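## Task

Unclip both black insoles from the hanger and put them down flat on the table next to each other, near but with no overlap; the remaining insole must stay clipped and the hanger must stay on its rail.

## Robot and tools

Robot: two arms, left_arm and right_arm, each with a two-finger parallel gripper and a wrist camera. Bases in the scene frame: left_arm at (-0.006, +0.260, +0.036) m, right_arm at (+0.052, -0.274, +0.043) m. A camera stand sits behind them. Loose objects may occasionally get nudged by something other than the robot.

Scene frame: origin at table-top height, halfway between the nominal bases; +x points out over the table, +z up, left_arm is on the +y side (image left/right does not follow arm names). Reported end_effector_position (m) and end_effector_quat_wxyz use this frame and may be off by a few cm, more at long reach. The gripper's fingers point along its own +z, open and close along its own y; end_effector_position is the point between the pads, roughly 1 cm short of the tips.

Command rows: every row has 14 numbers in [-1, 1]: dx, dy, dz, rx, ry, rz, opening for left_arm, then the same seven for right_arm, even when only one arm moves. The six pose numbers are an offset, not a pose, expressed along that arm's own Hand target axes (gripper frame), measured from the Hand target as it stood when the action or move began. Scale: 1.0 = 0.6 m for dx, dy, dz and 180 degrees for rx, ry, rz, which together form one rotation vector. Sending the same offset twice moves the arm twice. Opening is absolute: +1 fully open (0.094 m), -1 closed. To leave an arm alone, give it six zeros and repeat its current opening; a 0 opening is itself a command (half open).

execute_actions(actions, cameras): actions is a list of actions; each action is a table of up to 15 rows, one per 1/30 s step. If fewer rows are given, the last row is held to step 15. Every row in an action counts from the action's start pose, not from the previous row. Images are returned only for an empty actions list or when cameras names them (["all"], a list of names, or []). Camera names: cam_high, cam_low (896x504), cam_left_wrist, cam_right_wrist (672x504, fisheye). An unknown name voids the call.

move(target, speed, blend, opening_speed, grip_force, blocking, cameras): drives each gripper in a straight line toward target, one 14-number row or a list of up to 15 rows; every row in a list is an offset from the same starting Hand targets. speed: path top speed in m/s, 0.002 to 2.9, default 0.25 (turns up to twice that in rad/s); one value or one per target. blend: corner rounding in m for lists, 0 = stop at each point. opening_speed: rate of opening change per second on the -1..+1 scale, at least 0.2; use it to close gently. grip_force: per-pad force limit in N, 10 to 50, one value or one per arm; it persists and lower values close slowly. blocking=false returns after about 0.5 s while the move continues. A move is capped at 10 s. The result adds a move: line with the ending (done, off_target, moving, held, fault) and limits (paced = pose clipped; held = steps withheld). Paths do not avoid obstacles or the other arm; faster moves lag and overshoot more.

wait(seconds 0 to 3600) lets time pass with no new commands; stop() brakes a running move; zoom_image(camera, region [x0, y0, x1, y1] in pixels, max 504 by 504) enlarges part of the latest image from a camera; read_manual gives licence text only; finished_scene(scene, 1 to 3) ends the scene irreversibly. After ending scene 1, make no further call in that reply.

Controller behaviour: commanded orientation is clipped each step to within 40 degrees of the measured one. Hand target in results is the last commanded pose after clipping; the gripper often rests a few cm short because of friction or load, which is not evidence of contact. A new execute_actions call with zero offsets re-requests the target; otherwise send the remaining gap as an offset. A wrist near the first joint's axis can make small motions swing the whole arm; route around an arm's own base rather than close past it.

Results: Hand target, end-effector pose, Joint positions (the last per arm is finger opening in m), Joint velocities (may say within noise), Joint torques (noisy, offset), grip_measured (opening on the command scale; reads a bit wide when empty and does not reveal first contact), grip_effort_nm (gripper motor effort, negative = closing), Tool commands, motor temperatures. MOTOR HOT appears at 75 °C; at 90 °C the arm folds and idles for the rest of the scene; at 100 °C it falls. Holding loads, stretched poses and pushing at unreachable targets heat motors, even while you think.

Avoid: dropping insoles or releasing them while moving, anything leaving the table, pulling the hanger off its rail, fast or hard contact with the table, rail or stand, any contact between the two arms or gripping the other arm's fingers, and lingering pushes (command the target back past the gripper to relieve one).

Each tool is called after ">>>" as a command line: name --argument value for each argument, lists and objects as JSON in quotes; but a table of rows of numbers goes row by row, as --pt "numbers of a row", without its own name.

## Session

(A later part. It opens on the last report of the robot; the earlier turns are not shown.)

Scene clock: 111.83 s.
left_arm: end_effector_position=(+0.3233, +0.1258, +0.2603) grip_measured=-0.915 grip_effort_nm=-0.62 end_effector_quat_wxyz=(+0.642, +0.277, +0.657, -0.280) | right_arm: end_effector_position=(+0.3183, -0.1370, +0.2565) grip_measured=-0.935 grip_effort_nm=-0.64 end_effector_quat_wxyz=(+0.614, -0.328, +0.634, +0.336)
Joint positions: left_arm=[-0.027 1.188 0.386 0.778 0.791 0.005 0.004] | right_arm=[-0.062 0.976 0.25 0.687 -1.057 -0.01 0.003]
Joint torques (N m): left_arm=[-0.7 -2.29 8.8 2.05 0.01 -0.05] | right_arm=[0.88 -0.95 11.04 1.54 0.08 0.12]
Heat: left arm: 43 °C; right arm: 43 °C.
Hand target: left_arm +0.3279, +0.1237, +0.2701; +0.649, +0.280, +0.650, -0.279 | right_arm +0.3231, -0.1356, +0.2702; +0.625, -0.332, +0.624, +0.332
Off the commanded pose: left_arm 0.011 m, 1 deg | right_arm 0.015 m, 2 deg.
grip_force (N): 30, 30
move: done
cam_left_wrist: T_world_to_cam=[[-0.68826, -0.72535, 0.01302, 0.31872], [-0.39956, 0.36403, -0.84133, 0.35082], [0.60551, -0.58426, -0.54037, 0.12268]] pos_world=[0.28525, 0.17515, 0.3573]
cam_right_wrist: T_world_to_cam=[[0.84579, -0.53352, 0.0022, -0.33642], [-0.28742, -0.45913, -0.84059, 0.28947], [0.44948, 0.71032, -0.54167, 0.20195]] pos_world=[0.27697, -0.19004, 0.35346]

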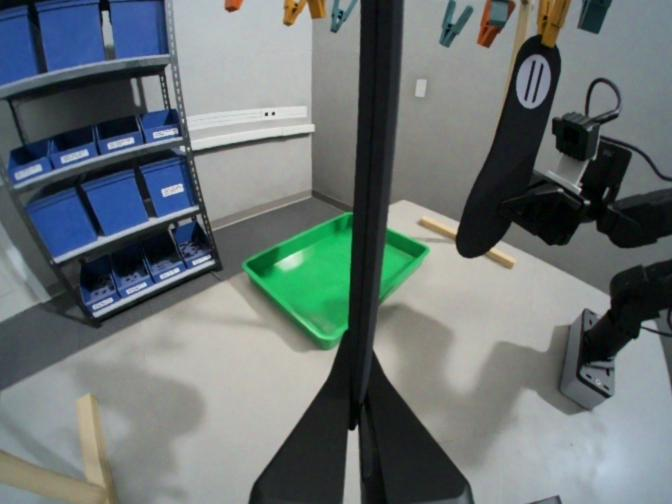

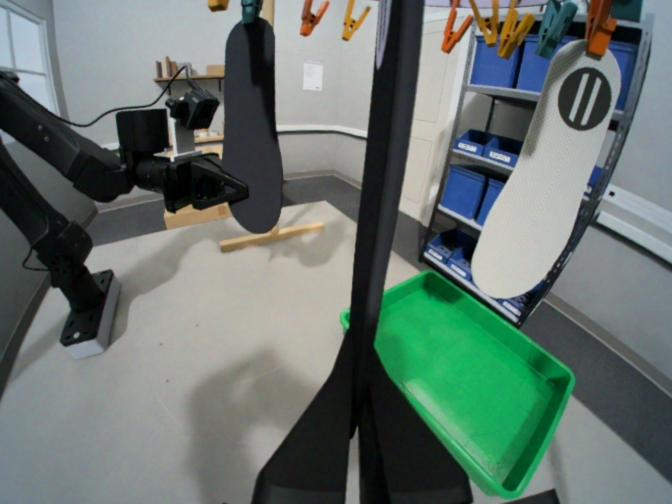

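>>> move --target '[0.0417,0,0,0,0,0,-0.95,0,0,0,0,0,0,-0.95]' --speed 0.05 --cameras '["all"]'

Scene clock: 114.63 s.
left_arm: end_effector_position=(+0.3295, +0.1257, +0.2526) grip_measured=-0.916 grip_effort_nm=-0.66 end_effector_quat_wxyz=(+0.657, +0.283, +0.643, -0.274) | right_arm: end_effector_position=(+0.3184, -0.1371, +0.2567) grip_measured=-0.935 grip_effort_nm=-0.66 end_effector_quat_wxyz=(+0.615, -0.328, +0.634, +0.336)
Joint positions: left_arm=[-0.027 1.283 0.361 0.94 0.79 0.005 0.004] | right_arm=[-0.062 0.976 0.25 0.689 -1.056 -0.01 0.003]
Joint torques (N m): left_arm=[-0.77 -2.69 5.09 2.04 -0.05 -0.07] | right_arm=[0.87 -0.95 11.03 1.53 0.07 0.12]
Heat: left arm: 42 °C; right arm: 43 °C.
Hand target: left_arm +0.3279, +0.1238, +0.2452; +0.650, +0.280, +0.650, -0.279 | right_arm +0.3231, -0.1356, +0.2702; +0.625, -0.332, +0.624, +0.332
Off the commanded pose: left_arm 0.008 m, 1 deg | right_arm 0.014 m, 2 deg.
grip_force (N): 30, 30
move: done
cam_left_wrist: T_world_to_cam=[[-0.68768, -0.72584, -0.01602, 0.33028], [-0.36319, 0.36304, -0.85808, 0.33919], [0.62864, -0.58427, -0.51327, 0.10022]] pos_world=[0.28731, 0.17515, 0.34779]
cam_right_wrist: T_world_to_cam=[[0.84556, -0.53387, 0.00357, -0.33683], [-0.28637, -0.45918, -0.84092, 0.28934], [0.45059, 0.71002, -0.54114, 0.2015]] pos_world=[0.27687, -0.19004, 0.35356]

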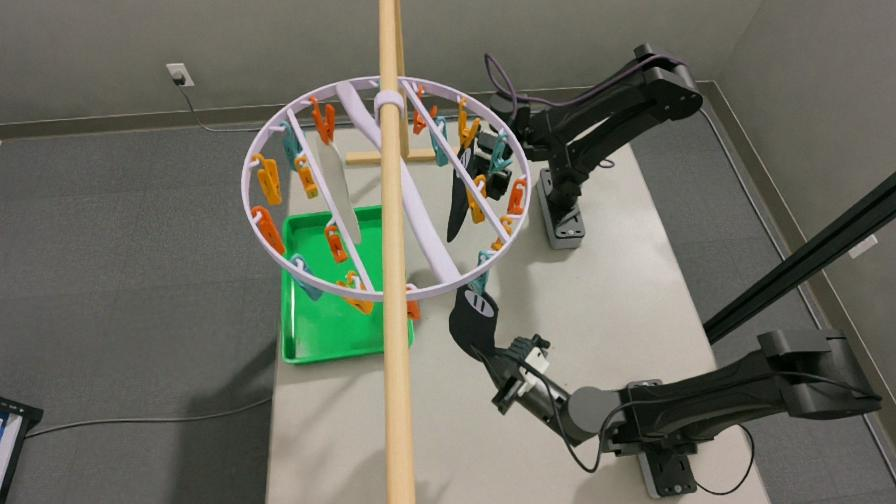

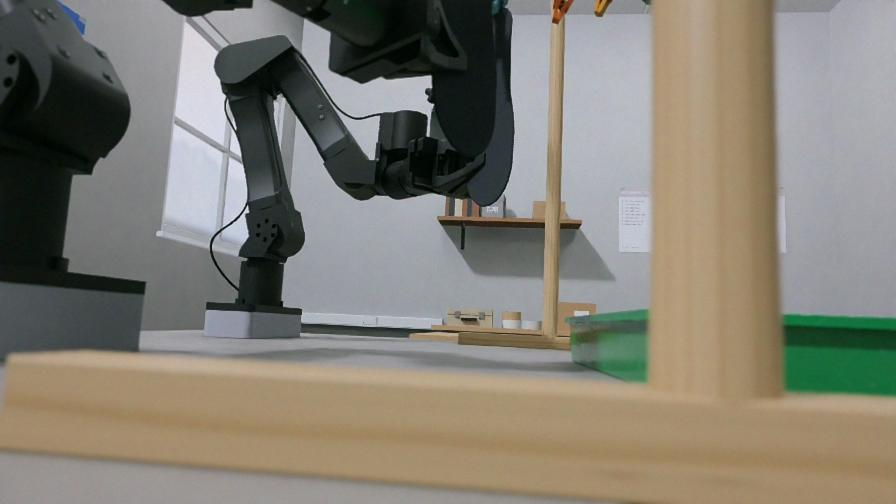

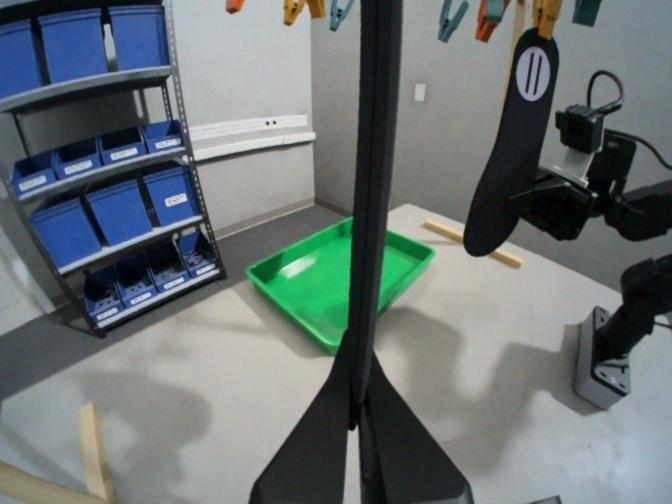

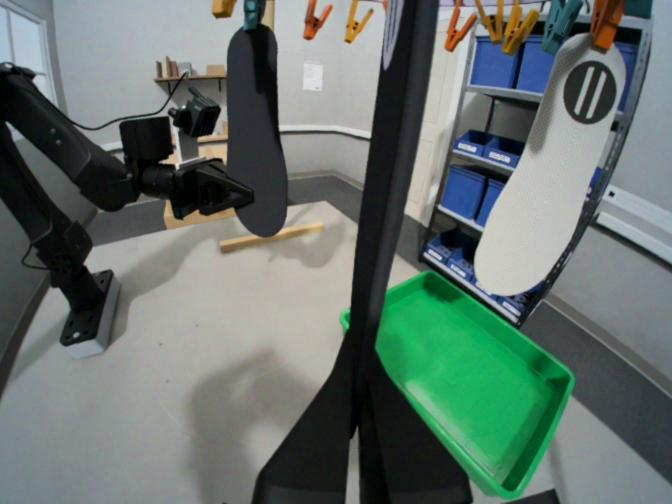

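>>> move --target '[0.035,0,0,0,0,0,-0.95,0,0,0,0,0,0,-0.95]' --speed 0.05 --grip_force '[40, 40]' --cameras '["all"]'

Scene clock: 117.03 s.
left_arm: end_effector_position=(+0.3301, +0.1257, +0.2343) grip_measured=-0.924 grip_effort_nm=-0.84 end_effector_quat_wxyz=(+0.661, +0.284, +0.639, -0.273) | right_arm: end_effector_position=(+0.3184, -0.1371, +0.2572) grip_measured=-0.943 grip_effort_nm=-0.84 end_effector_quat_wxyz=(+0.616, -0.328, +0.633, +0.335)
Joint positions: left_arm=[-0.027 1.385 0.316 1.1 0.79 0.005 0.004] | right_arm=[-0.062 0.976 0.25 0.692 -1.056 -0.01 0.003]
Joint torques (N m): left_arm=[-0.76 -2.69 4.49 1.94 -0.02 -0.03] | right_arm=[0.88 -0.92 11.04 1.5 0.07 0.12]
Heat: left arm: 42 °C; right arm: 43 °C.
Hand target: left_arm +0.3279, +0.1238, +0.2241; +0.649, +0.279, +0.650, -0.279 | right_arm +0.3231, -0.1356, +0.2702; +0.625, -0.332, +0.624, +0.332
Off the commanded pose: left_arm 0.011 m, 2 deg | right_arm 0.014 m, 2 deg.
grip_force (N): 40, 40
move: off_target (left_arm)
cam_left_wrist: T_world_to_cam=[[-0.68737, -0.7259, -0.02441, 0.33224], [-0.35243, 0.36273, -0.86268, 0.32132], [0.63507, -0.58438, -0.50516, 0.08647]] pos_world=[0.2867, 0.17515, 0.32898]
cam_right_wrist: T_world_to_cam=[[0.84534, -0.5342, 0.00628, -0.33762], [-0.28396, -0.45924, -0.8417, 0.28921], [0.45252, 0.70974, -0.5399, 0.20078]] pos_world=[0.27667, -0.19004, 0.35395]

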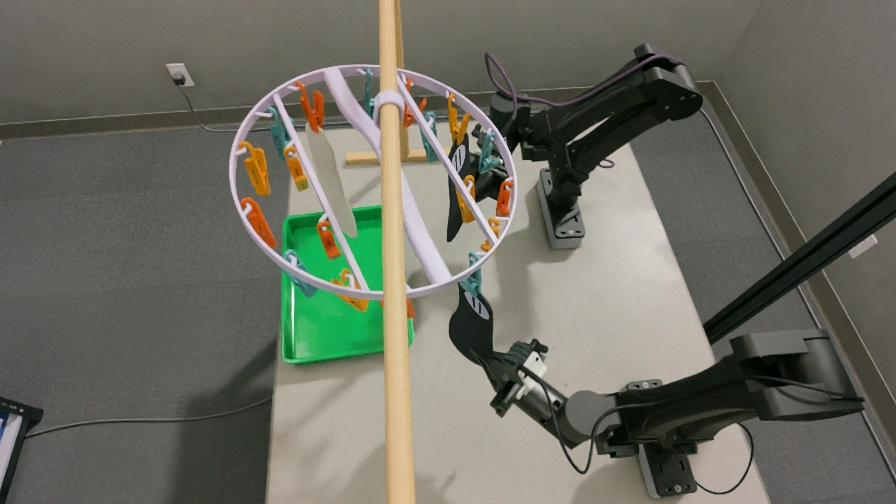

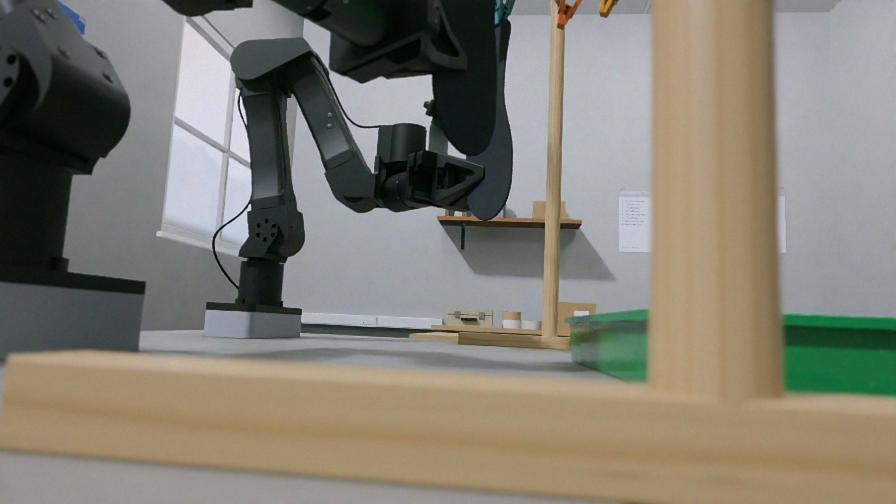

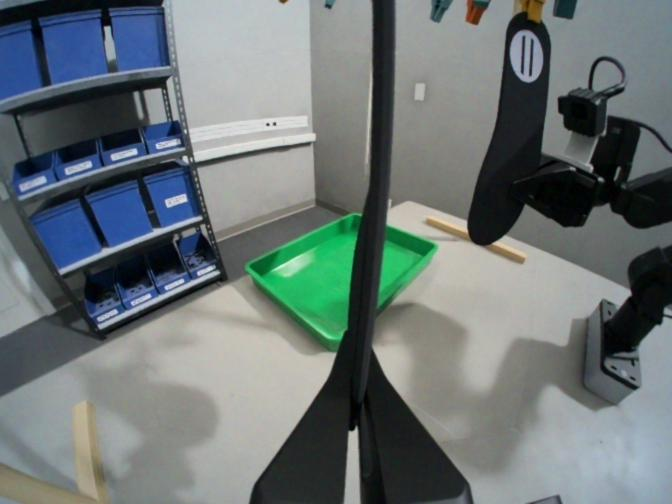

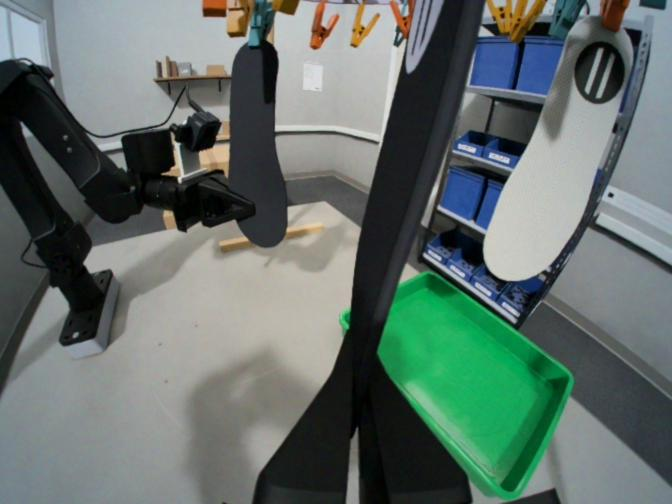

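>>> zoom_image --camera "cam_right_wrist" --region '[180, 0, 360, 135]'

>>> zoom_image --camera "cam_high" --region '[400, 220, 560, 380]'

>>> zoom_image --camera "cam_left_wrist" --region '[440, 0, 640, 150]'

Scaled by 2.800 from the camera's image (finer frame: 960x720).

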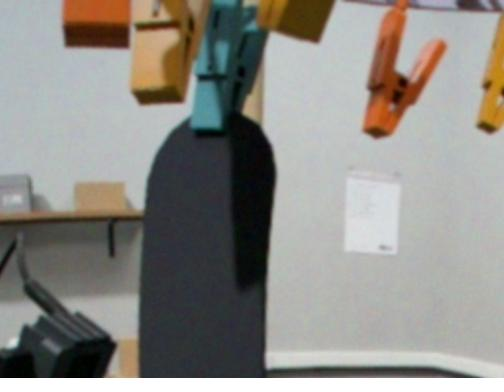

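Scaled by 3.150 from the camera's image (finer frame: 1280x720).

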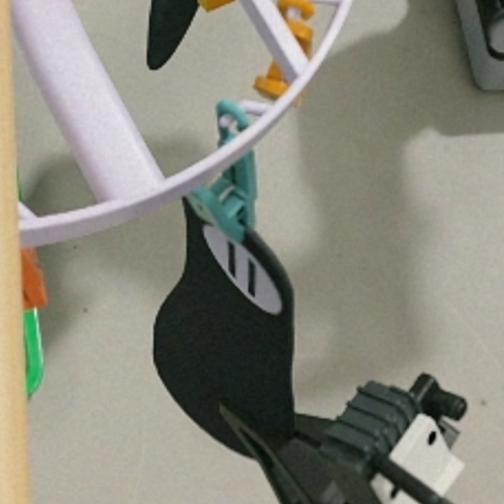

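Scaled by 2.520 from the camera's image (finer frame: 960x720).

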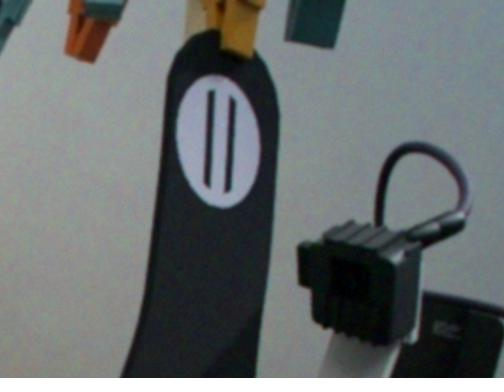

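>>> zoom_image --camera "cam_high" --region '[300, 0, 480, 180]'

>>> zoom_image --camera "cam_high" --region '[340, 380, 460, 504]'

>>> zoom_image --camera "cam_high" --region '[230, 60, 530, 320]'

Scaled by 2.800 from the camera's image (finer frame: 1280x720).

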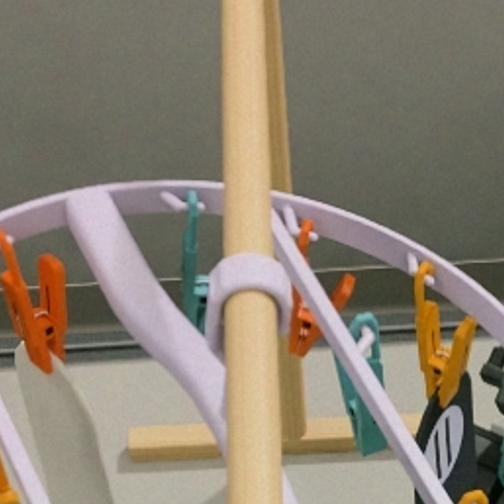

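Scaled by 4.065 from the camera's image (finer frame: 1280x720).

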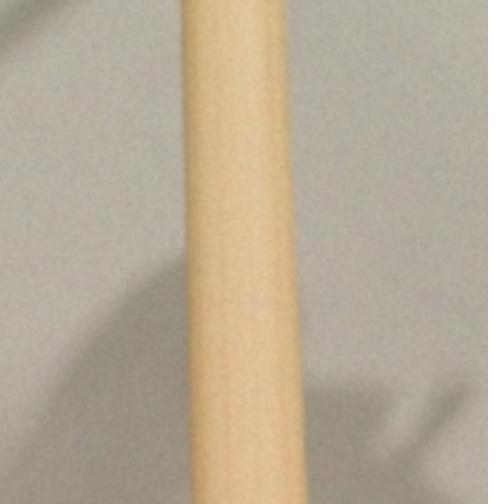

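Scaled by 1.680 from the camera's image (finer frame: 1280x720).

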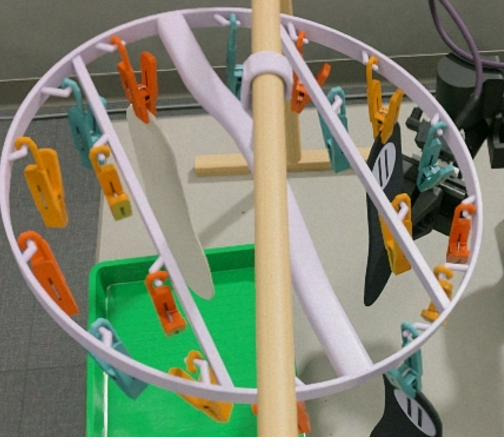

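>>> move --target '[-0.01,0,-0.0667,0,0,0,-0.97,0.0667,0,-0.0667,0,0,0,-0.97]' --speed 0.06 --grip_force '[45, 45]' --cameras '["all"]'

Scene clock: 130.80 s.
left_arm: end_effector_position=(+0.3045, +0.1513, +0.2438) grip_measured=-0.928 grip_effort_nm=-0.93 end_effector_quat_wxyz=(+0.668, +0.290, +0.630, -0.269) | right_arm: end_effector_position=(+0.3054, -0.1686, +0.2432) grip_measured=-0.947 grip_effort_nm=-0.94 end_effector_quat_wxyz=(+0.641, -0.347, +0.609, +0.313)
Joint positions: left_arm=[0.109 1.235 0.248 1.05 0.929 -0.002 0.003] | right_arm=[-0.267 1.047 0.146 0.96 -1.256 -0.007 0.003]
Joint torques (N m): left_arm=[0.72 -3.22 4.29 1.41 0.08 -0.02] | right_arm=[-0.84 -0.44 4.66 1.11 -0.12 0.12]
Heat: left arm: 40 °C; right arm: 43 °C.
Hand target: left_arm +0.3004, +0.1528, +0.2301; +0.649, +0.279, +0.650, -0.279 | right_arm +0.3008, -0.1688, +0.2302; +0.625, -0.332, +0.624, +0.332
Off the commanded pose: left_arm 0.014 m, 4 deg | right_arm 0.014 m, 4 deg.
grip_force (N): 45, 45
move: off_target (left_arm, right_arm)
cam_left_wrist: T_world_to_cam=[[-0.68905, -0.72332, -0.04491, 0.33859], [-0.32835, 0.36684, -0.87041, 0.30509], [0.64606, -0.58501, -0.49028, 0.11547]] pos_world=[0.25888, 0.20055, 0.33738]
cam_right_wrist: T_world_to_cam=[[0.83849, -0.53728, 0.09095, -0.36234], [-0.21042, -0.47321, -0.85545, 0.23779], [0.50266, 0.69815, -0.50983, 0.19692]] pos_world=[0.25487, -0.21963, 0.33677]

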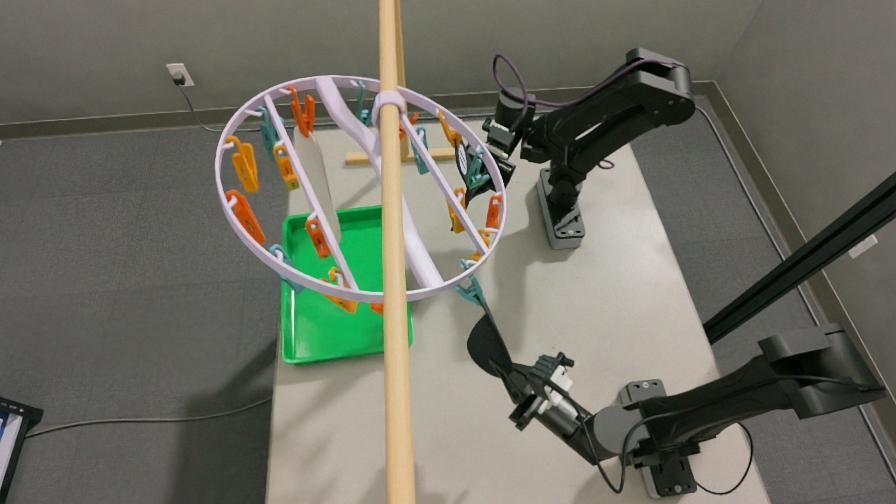

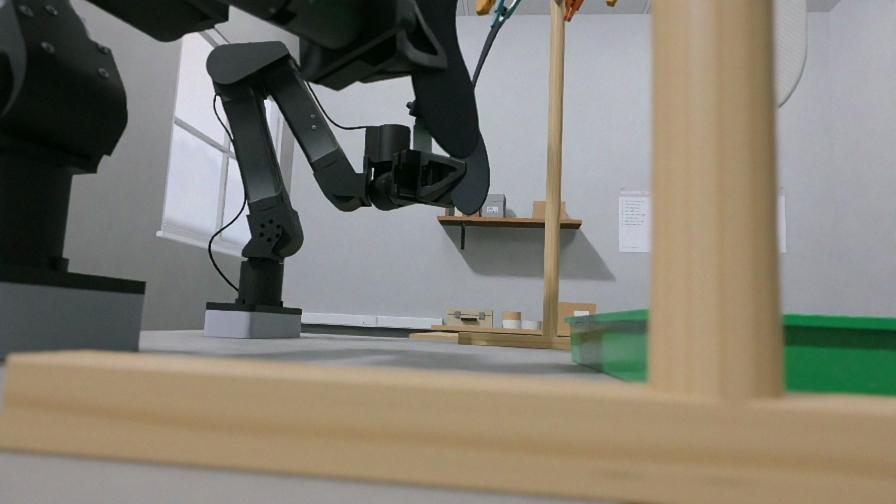

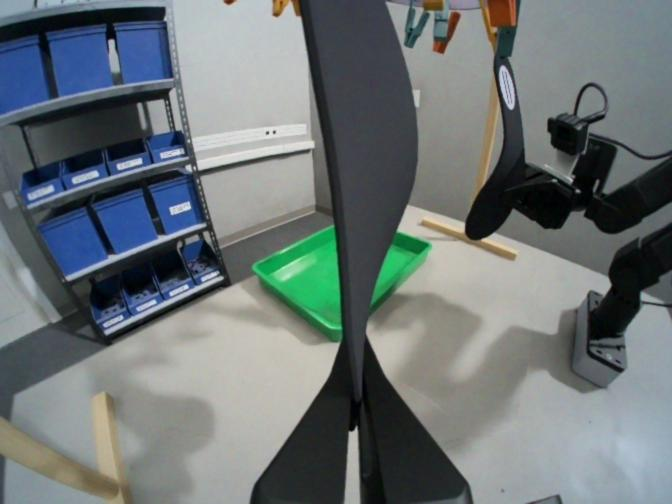

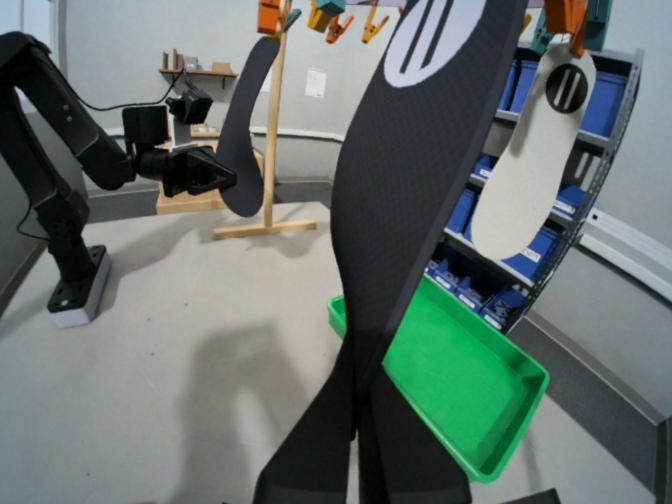

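>>> move --target '[0.0667,0,0,0,0,0,-0.97,0.0667,0,0,0,0,0,-0.97]' --speed 0.06 --grip_force '[50, 50]' --cameras '["all"]'

Scene clock: 135.83 s.
left_arm: end_effector_position=(+0.3030, +0.1505, +0.2153) grip_measured=-0.931 grip_effort_nm=-1.03 end_effector_quat_wxyz=(+0.683, +0.302, +0.612, -0.259) | right_arm: end_effector_position=(+0.3039, -0.1685, +0.1929) grip_measured=-0.950 grip_effort_nm=-1.03 end_effector_quat_wxyz=(+0.627, -0.338, +0.621, +0.325)
Joint positions: left_arm=[0.109 1.493 0.171 1.436 0.934 0.004 0.003] | right_arm=[-0.27 1.425 0.041 1.379 -1.264 -0.025 0.002]
Joint torques (N m): left_arm=[0.66 -1.77 2.32 1.21 0.02 -0.08] | right_arm=[-0.66 -1.95 3.36 1.4 -0.1 0.13]
Heat: left arm: 39 °C; right arm: 42 °C.
Hand target: left_arm +0.3004, +0.1528, +0.1902; +0.650, +0.279, +0.650, -0.279 | right_arm +0.3008, -0.1688, +0.1902; +0.625, -0.332, +0.624, +0.332
Off the commanded pose: left_arm 0.025 m, 7 deg | right_arm 0.004 m, 1 deg.
move: off_target (left_arm)
cam_left_wrist: T_world_to_cam=[[-0.68874, -0.71942, -0.08985, 0.34476], [-0.27877, 0.37719, -0.88318, 0.2663], [0.66927, -0.58323, -0.46034, 0.08839]] pos_world=[0.25253, 0.19914, 0.30686]
cam_right_wrist: T_world_to_cam=[[0.84408, -0.53415, 0.04703, -0.34919], [-0.24845, -0.46732, -0.84846, 0.20568], [0.47519, 0.70448, -0.52716, 0.18472]] pos_world=[0.25807, -0.22054, 0.28832]

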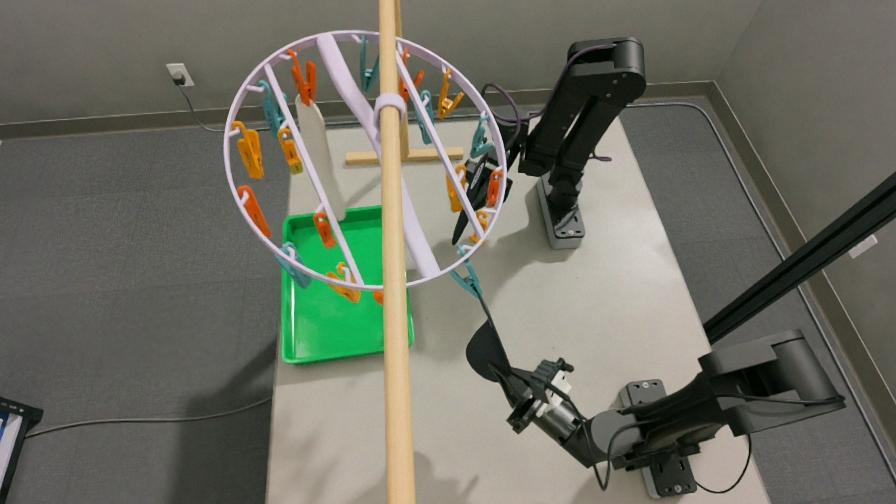

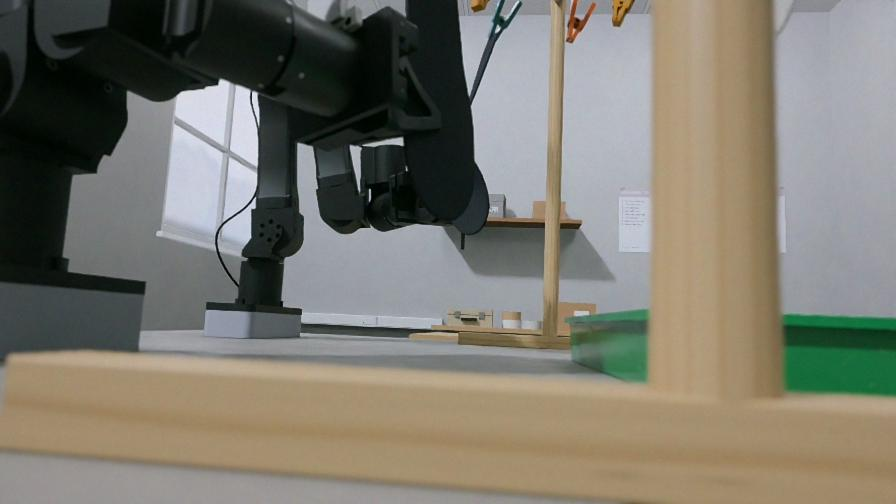

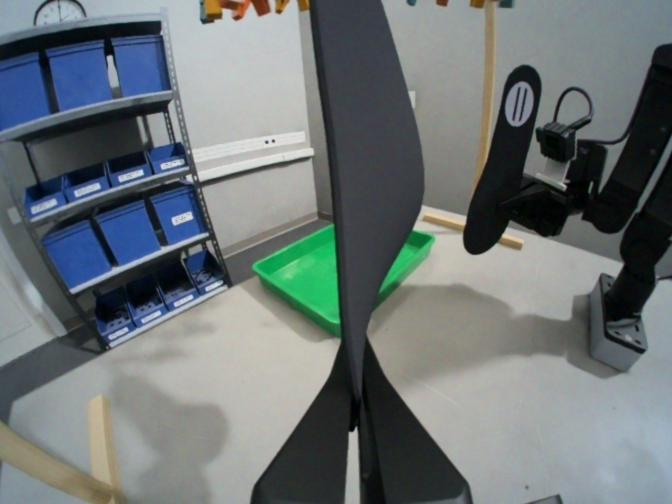

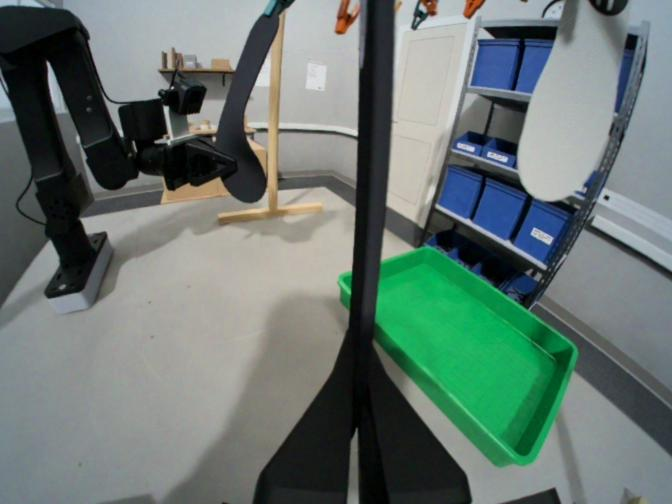

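>>> move --target '[0.05,0,0,0,0,0,-0.97,0,0,0,0,0,0,-0.97]' --speed 0.06 --cameras '["all"]'

Scene clock: 137.60 s.
left_arm: end_effector_position=(+0.3006, +0.1509, +0.1630) grip_measured=-0.931 grip_effort_nm=-1.03 end_effector_quat_wxyz=(+0.643, +0.283, +0.655, -0.279) | right_arm: end_effector_position=(+0.3039, -0.1685, +0.1930) grip_measured=-0.950 grip_effort_nm=-1.03 end_effector_quat_wxyz=(+0.628, -0.338, +0.621, +0.325)
Joint positions: left_arm=[0.111 1.737 0.128 1.58 0.934 0.022 0.003] | right_arm=[-0.27 1.425 0.041 1.38 -1.264 -0.025 0.002]
Joint torques (N m): left_arm=[0.66 -3.15 2.69 2.02 0.13 0.08] | right_arm=[-0.62 -2.22 3.4 1.36 -0.1 0.11]
Heat: left arm: 39 °C; right arm: 42 °C.
Hand target: left_arm +0.3004, +0.1527, +0.1602; +0.650, +0.280, +0.649, -0.280 | right_arm +0.3009, -0.1687, +0.1903; +0.623, -0.333, +0.625, +0.331
Off the commanded pose: left_arm 0.003 m, 1 deg | right_arm 0.004 m, 1 deg.
joint sent to its limit (left arm) — joint 4 (wrist pitch), upper limit. The joint targets still meet the commanded pose.
move: done
cam_left_wrist: T_world_to_cam=[[-0.69236, -0.72155, 0.0014, 0.32519], [-0.38999, 0.37257, -0.84208, 0.24672], [0.60708, -0.58357, -0.53935, 0.09771]] pos_world=[0.26204, 0.19974, 0.26]
cam_right_wrist: T_world_to_cam=[[0.84407, -0.53413, 0.04738, -0.34929], [-0.24813, -0.46738, -0.84852, 0.20569], [0.47537, 0.70446, -0.52704, 0.18468]] pos_world=[0.25807, -0.22054, 0.28842]

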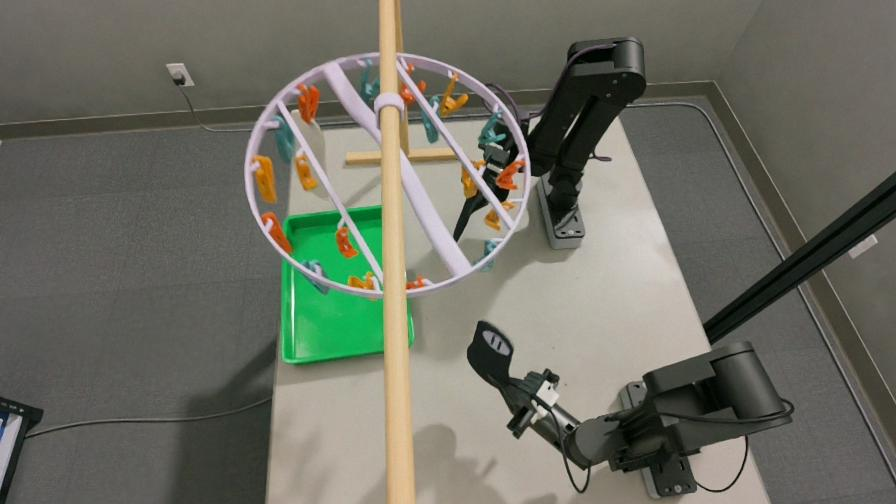

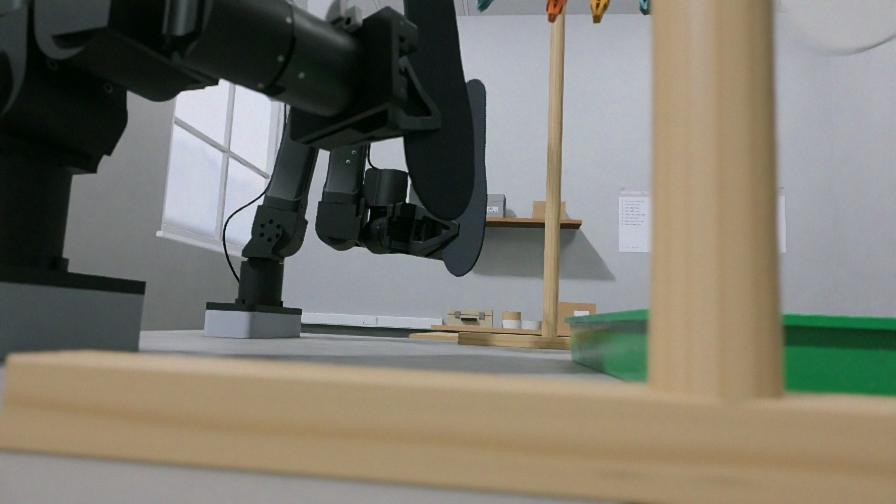

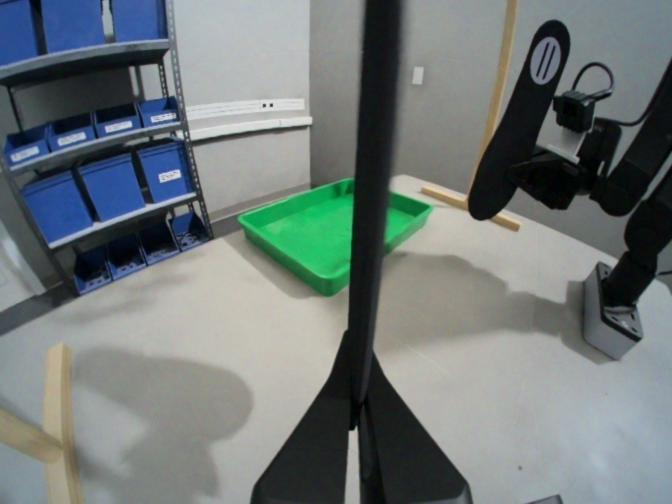

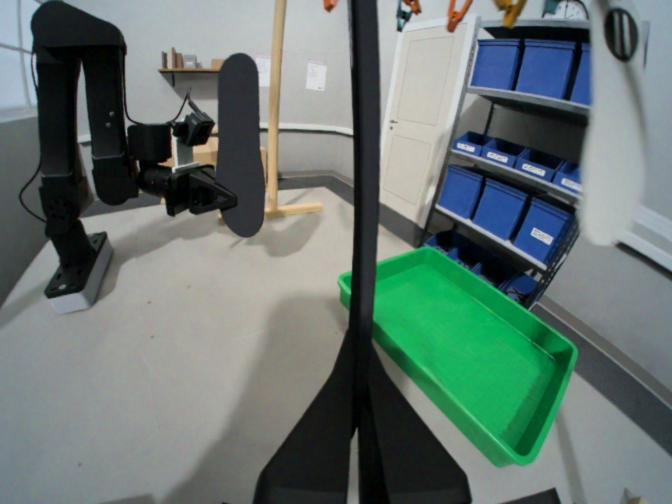

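>>> move --target '[0.0587,-0.1820,-0.0512,0.0578,0.2994,-0.4022,-0.97,0.1088,0.1730,0.0215,-0.0183,0.2639,0.4244,-0.97]' --speed 0.25 --cameras '["all"]'

Scene clock: 162.07 s.
left_arm: end_effector_position=(+0.1955, +0.1036, +0.1181) grip_measured=-0.931 grip_effort_nm=-1.03 end_effector_quat_wxyz=(-0.005, -0.013, +0.871, -0.490) | right_arm: end_effector_position=(+0.2171, -0.1040, +0.1155) grip_measured=-0.950 grip_effort_nm=-1.03 end_effector_quat_wxyz=(-0.002, +0.007, +0.871, +0.491)
Joint positions: left_arm=[-0.021 1.438 0.636 -0.734 1.025 -0.064 0.003] | right_arm=[0.11 1.268 0.461 -0.607 -1.019 0.195 0.002]
Joint torques (N m): left_arm=[-0.76 -2.92 7.16 0.39 0.65 0.17] | right_arm=[0.79 -2.28 9.22 0.37 -0.79 0.04]
Heat: left arm: 39 °C; right arm: 41 °C.
Hand target: left_arm +0.2000, +0.1000, +0.1249; +0.000, -0.001, +0.866, -0.500 | right_arm +0.2219, -0.1002, +0.1249; +0.000, +0.000, +0.866, +0.500
Off the commanded pose: left_arm 0.009 m, 2 deg | right_arm 0.011 m, 1 deg.
move: off_target (right_arm)
cam_left_wrist: T_world_to_cam=[[0.02958, -0.56217, 0.82649, -0.03677], [-0.85264, 0.41733, 0.31438, 0.13474], [-0.52165, -0.714, -0.46699, 0.33533]] pos_world=[0.2909, 0.16252, 0.14463]
cam_right_wrist: T_world_to_cam=[[0.01328, -0.49195, -0.87052, 0.05288], [-0.85229, -0.46084, 0.24743, 0.15371], [-0.5229, 0.73865, -0.42541, 0.34826]] pos_world=[0.31241, -0.1604, 0.15615]

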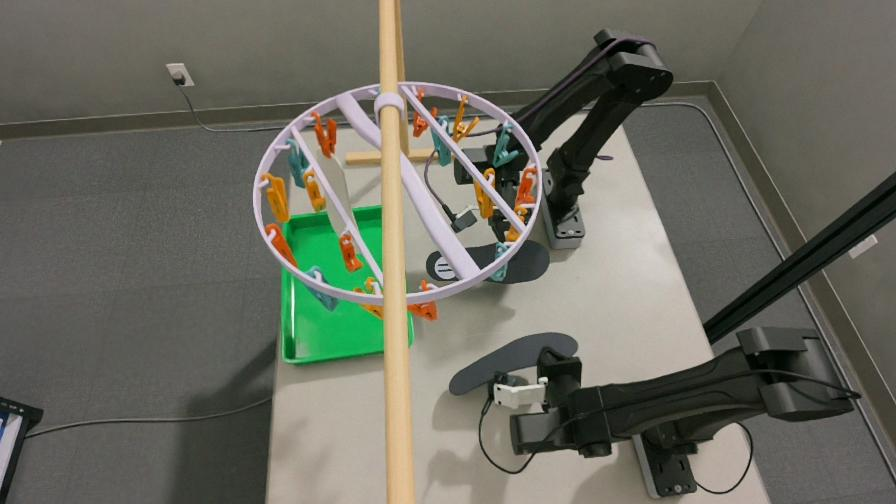

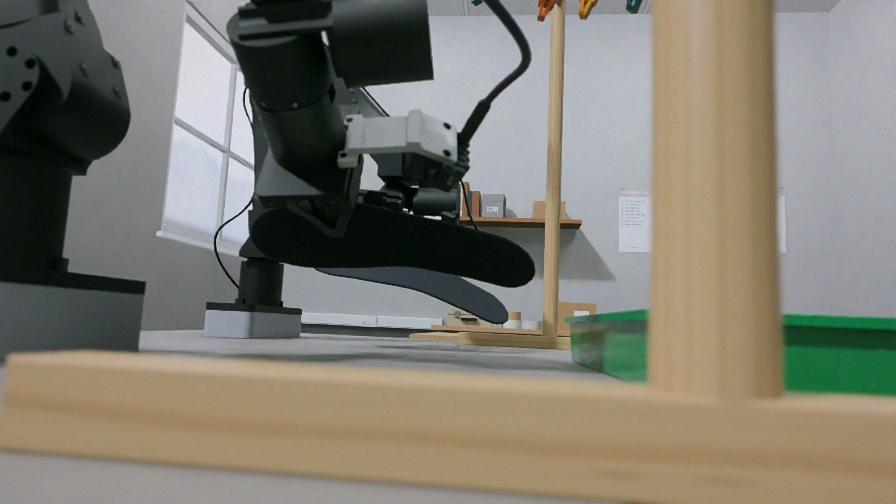

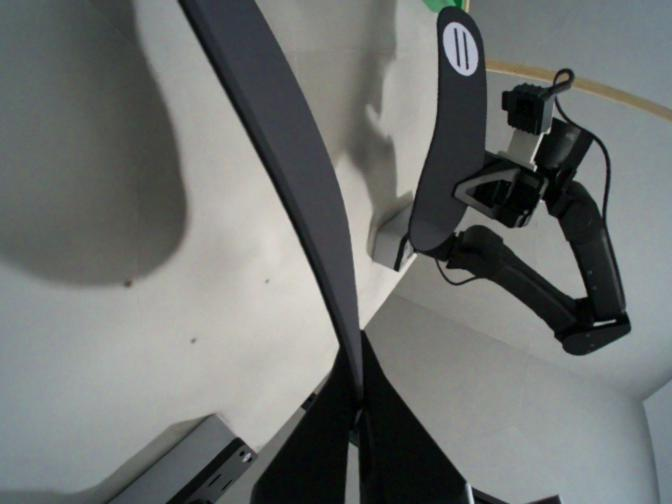

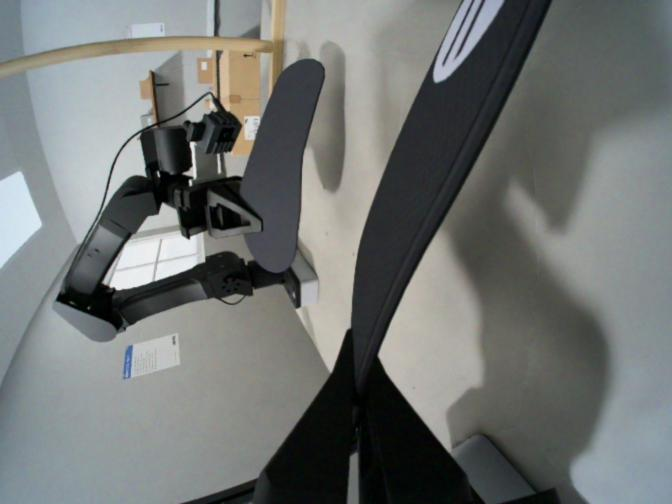

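>>> zoom_image --camera "cam_high" --region '[410, 220, 610, 420]'

>>> zoom_image --camera "cam_low" --region '[220, 100, 560, 350]'

Scaled by 2.520 from the camera's image (finer frame: 1280x720).

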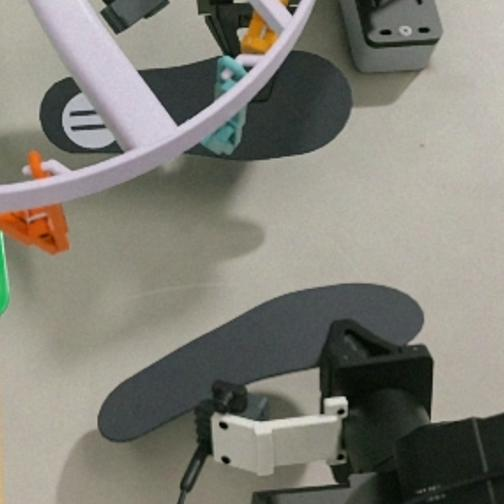

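Scaled by 1.482 from the camera's image (finer frame: 1280x720).

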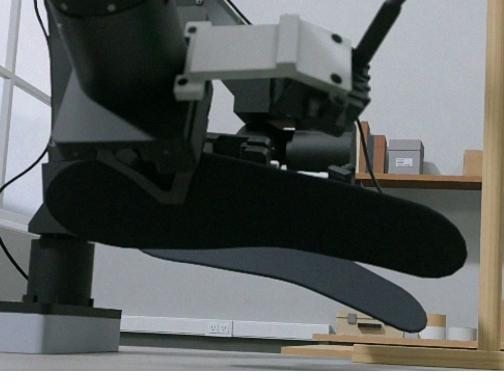

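>>> move --target '[0,0.0797,0.0722,0,0,0,-0.97,0,-0.0423,0.1283,0,0,0,-0.97]' --speed 0.12 --cameras '["all"]'

Scene clock: 171.60 s.
left_arm: end_effector_position=(+0.2042, +0.0892, +0.0633) grip_measured=-0.931 grip_effort_nm=-1.03 end_effector_quat_wxyz=(+0.006, -0.004, +0.870, -0.494) | right_arm: end_effector_position=(+0.2260, -0.0469, +0.0669) grip_measured=-0.950 grip_effort_nm=-1.03 end_effector_quat_wxyz=(+0.003, +0.002, +0.866, +0.499)
Joint positions: left_arm=[-0.086 1.629 0.515 -0.297 1.025 -0.179 0.003] | right_arm=[0.406 1.523 0.301 0.24 -0.924 0.692 0.002]
Joint torques (N m): left_arm=[-0.76 -3.66 3.49 0.84 0.56 0.04] | right_arm=[0.79 -3.51 3.99 1.21 -0.47 0.03]
Motor temperatures (°C): left_arm=[24 28 39 32 21 22 25] | right_arm=[24 29 41 40 24 22 29]
Heat: left arm: 39 °C; right arm: 41 °C.
Hand target: left_arm +0.1999, +0.0864, +0.0618; +0.000, -0.001, +0.866, -0.500 | right_arm +0.2218, -0.0462, +0.0643; +0.000, +0.000, +0.866, +0.500
Off the commanded pose: left_arm 0.005 m, 1 deg | right_arm 0.005 m, 0 deg.
move: done
cam_left_wrist: T_world_to_cam=[[0.00292, -0.5558, 0.83131, 0.00479], [-0.85853, 0.42488, 0.28708, 0.1677], [-0.51276, -0.71454, -0.47593, 0.30273]] pos_world=[0.29919, 0.14772, 0.09196]
cam_right_wrist: T_world_to_cam=[[0.02702, -0.47472, -0.87972, 0.03698], [-0.85406, -0.46829, 0.22647, 0.20121], [-0.51948, 0.74521, -0.41809, 0.28904]] pos_world=[0.321, -0.10362, 0.10781]

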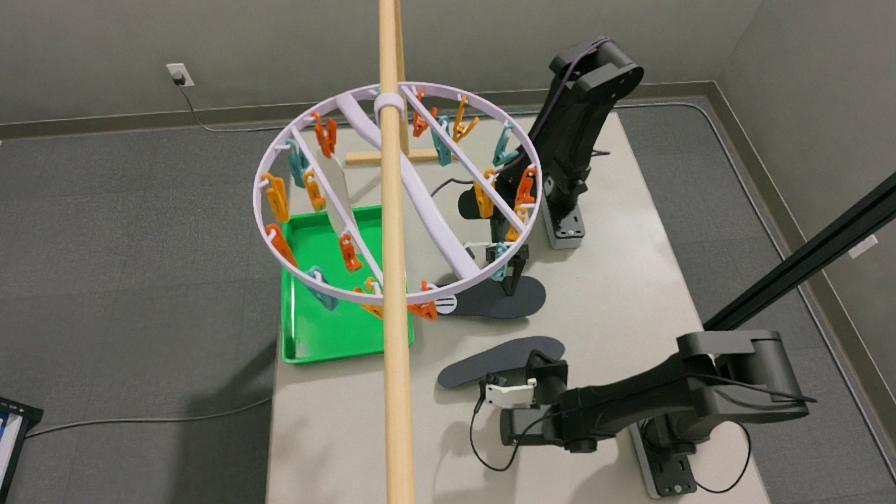

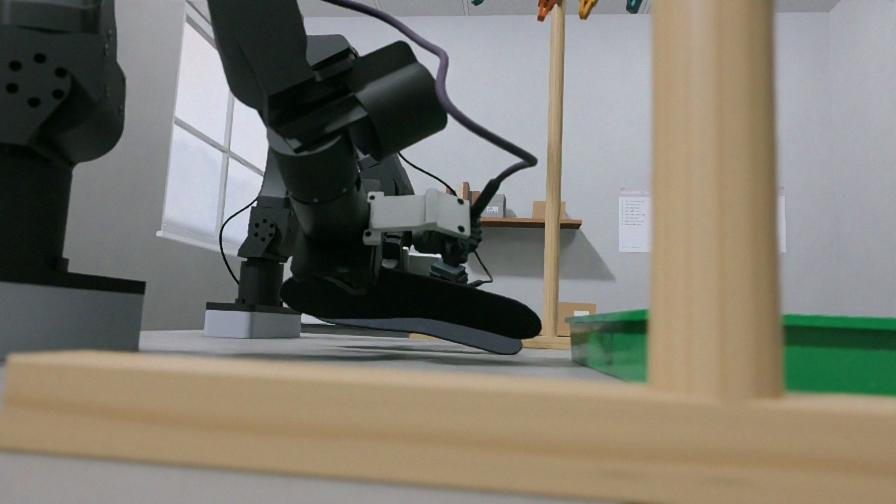

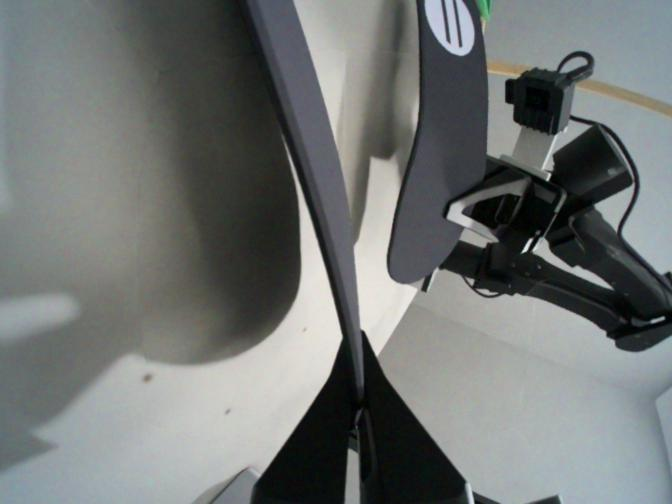

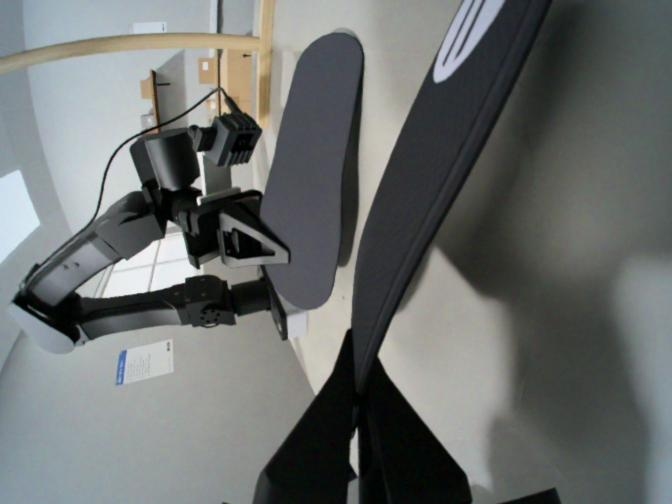

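>>> zoom_image --camera "cam_high" --region '[410, 240, 600, 430]'

>>> zoom_image --camera "cam_low" --region '[250, 200, 570, 400]'

Scaled by 2.653 from the camera's image (finer frame: 1280x720).

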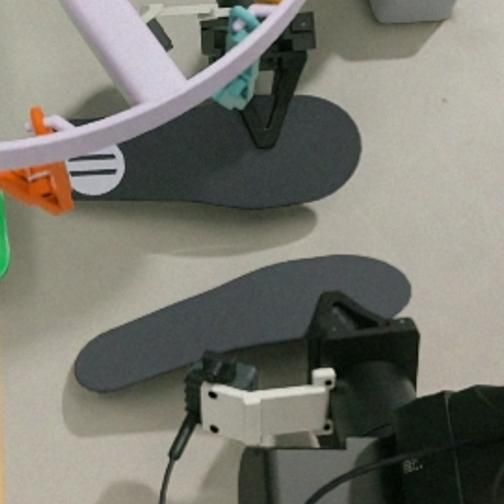

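Scaled by 1.575 from the camera's image (finer frame: 1280x720).

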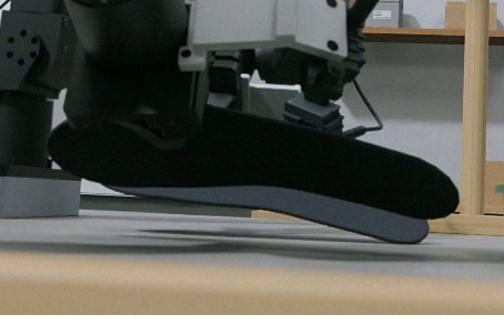

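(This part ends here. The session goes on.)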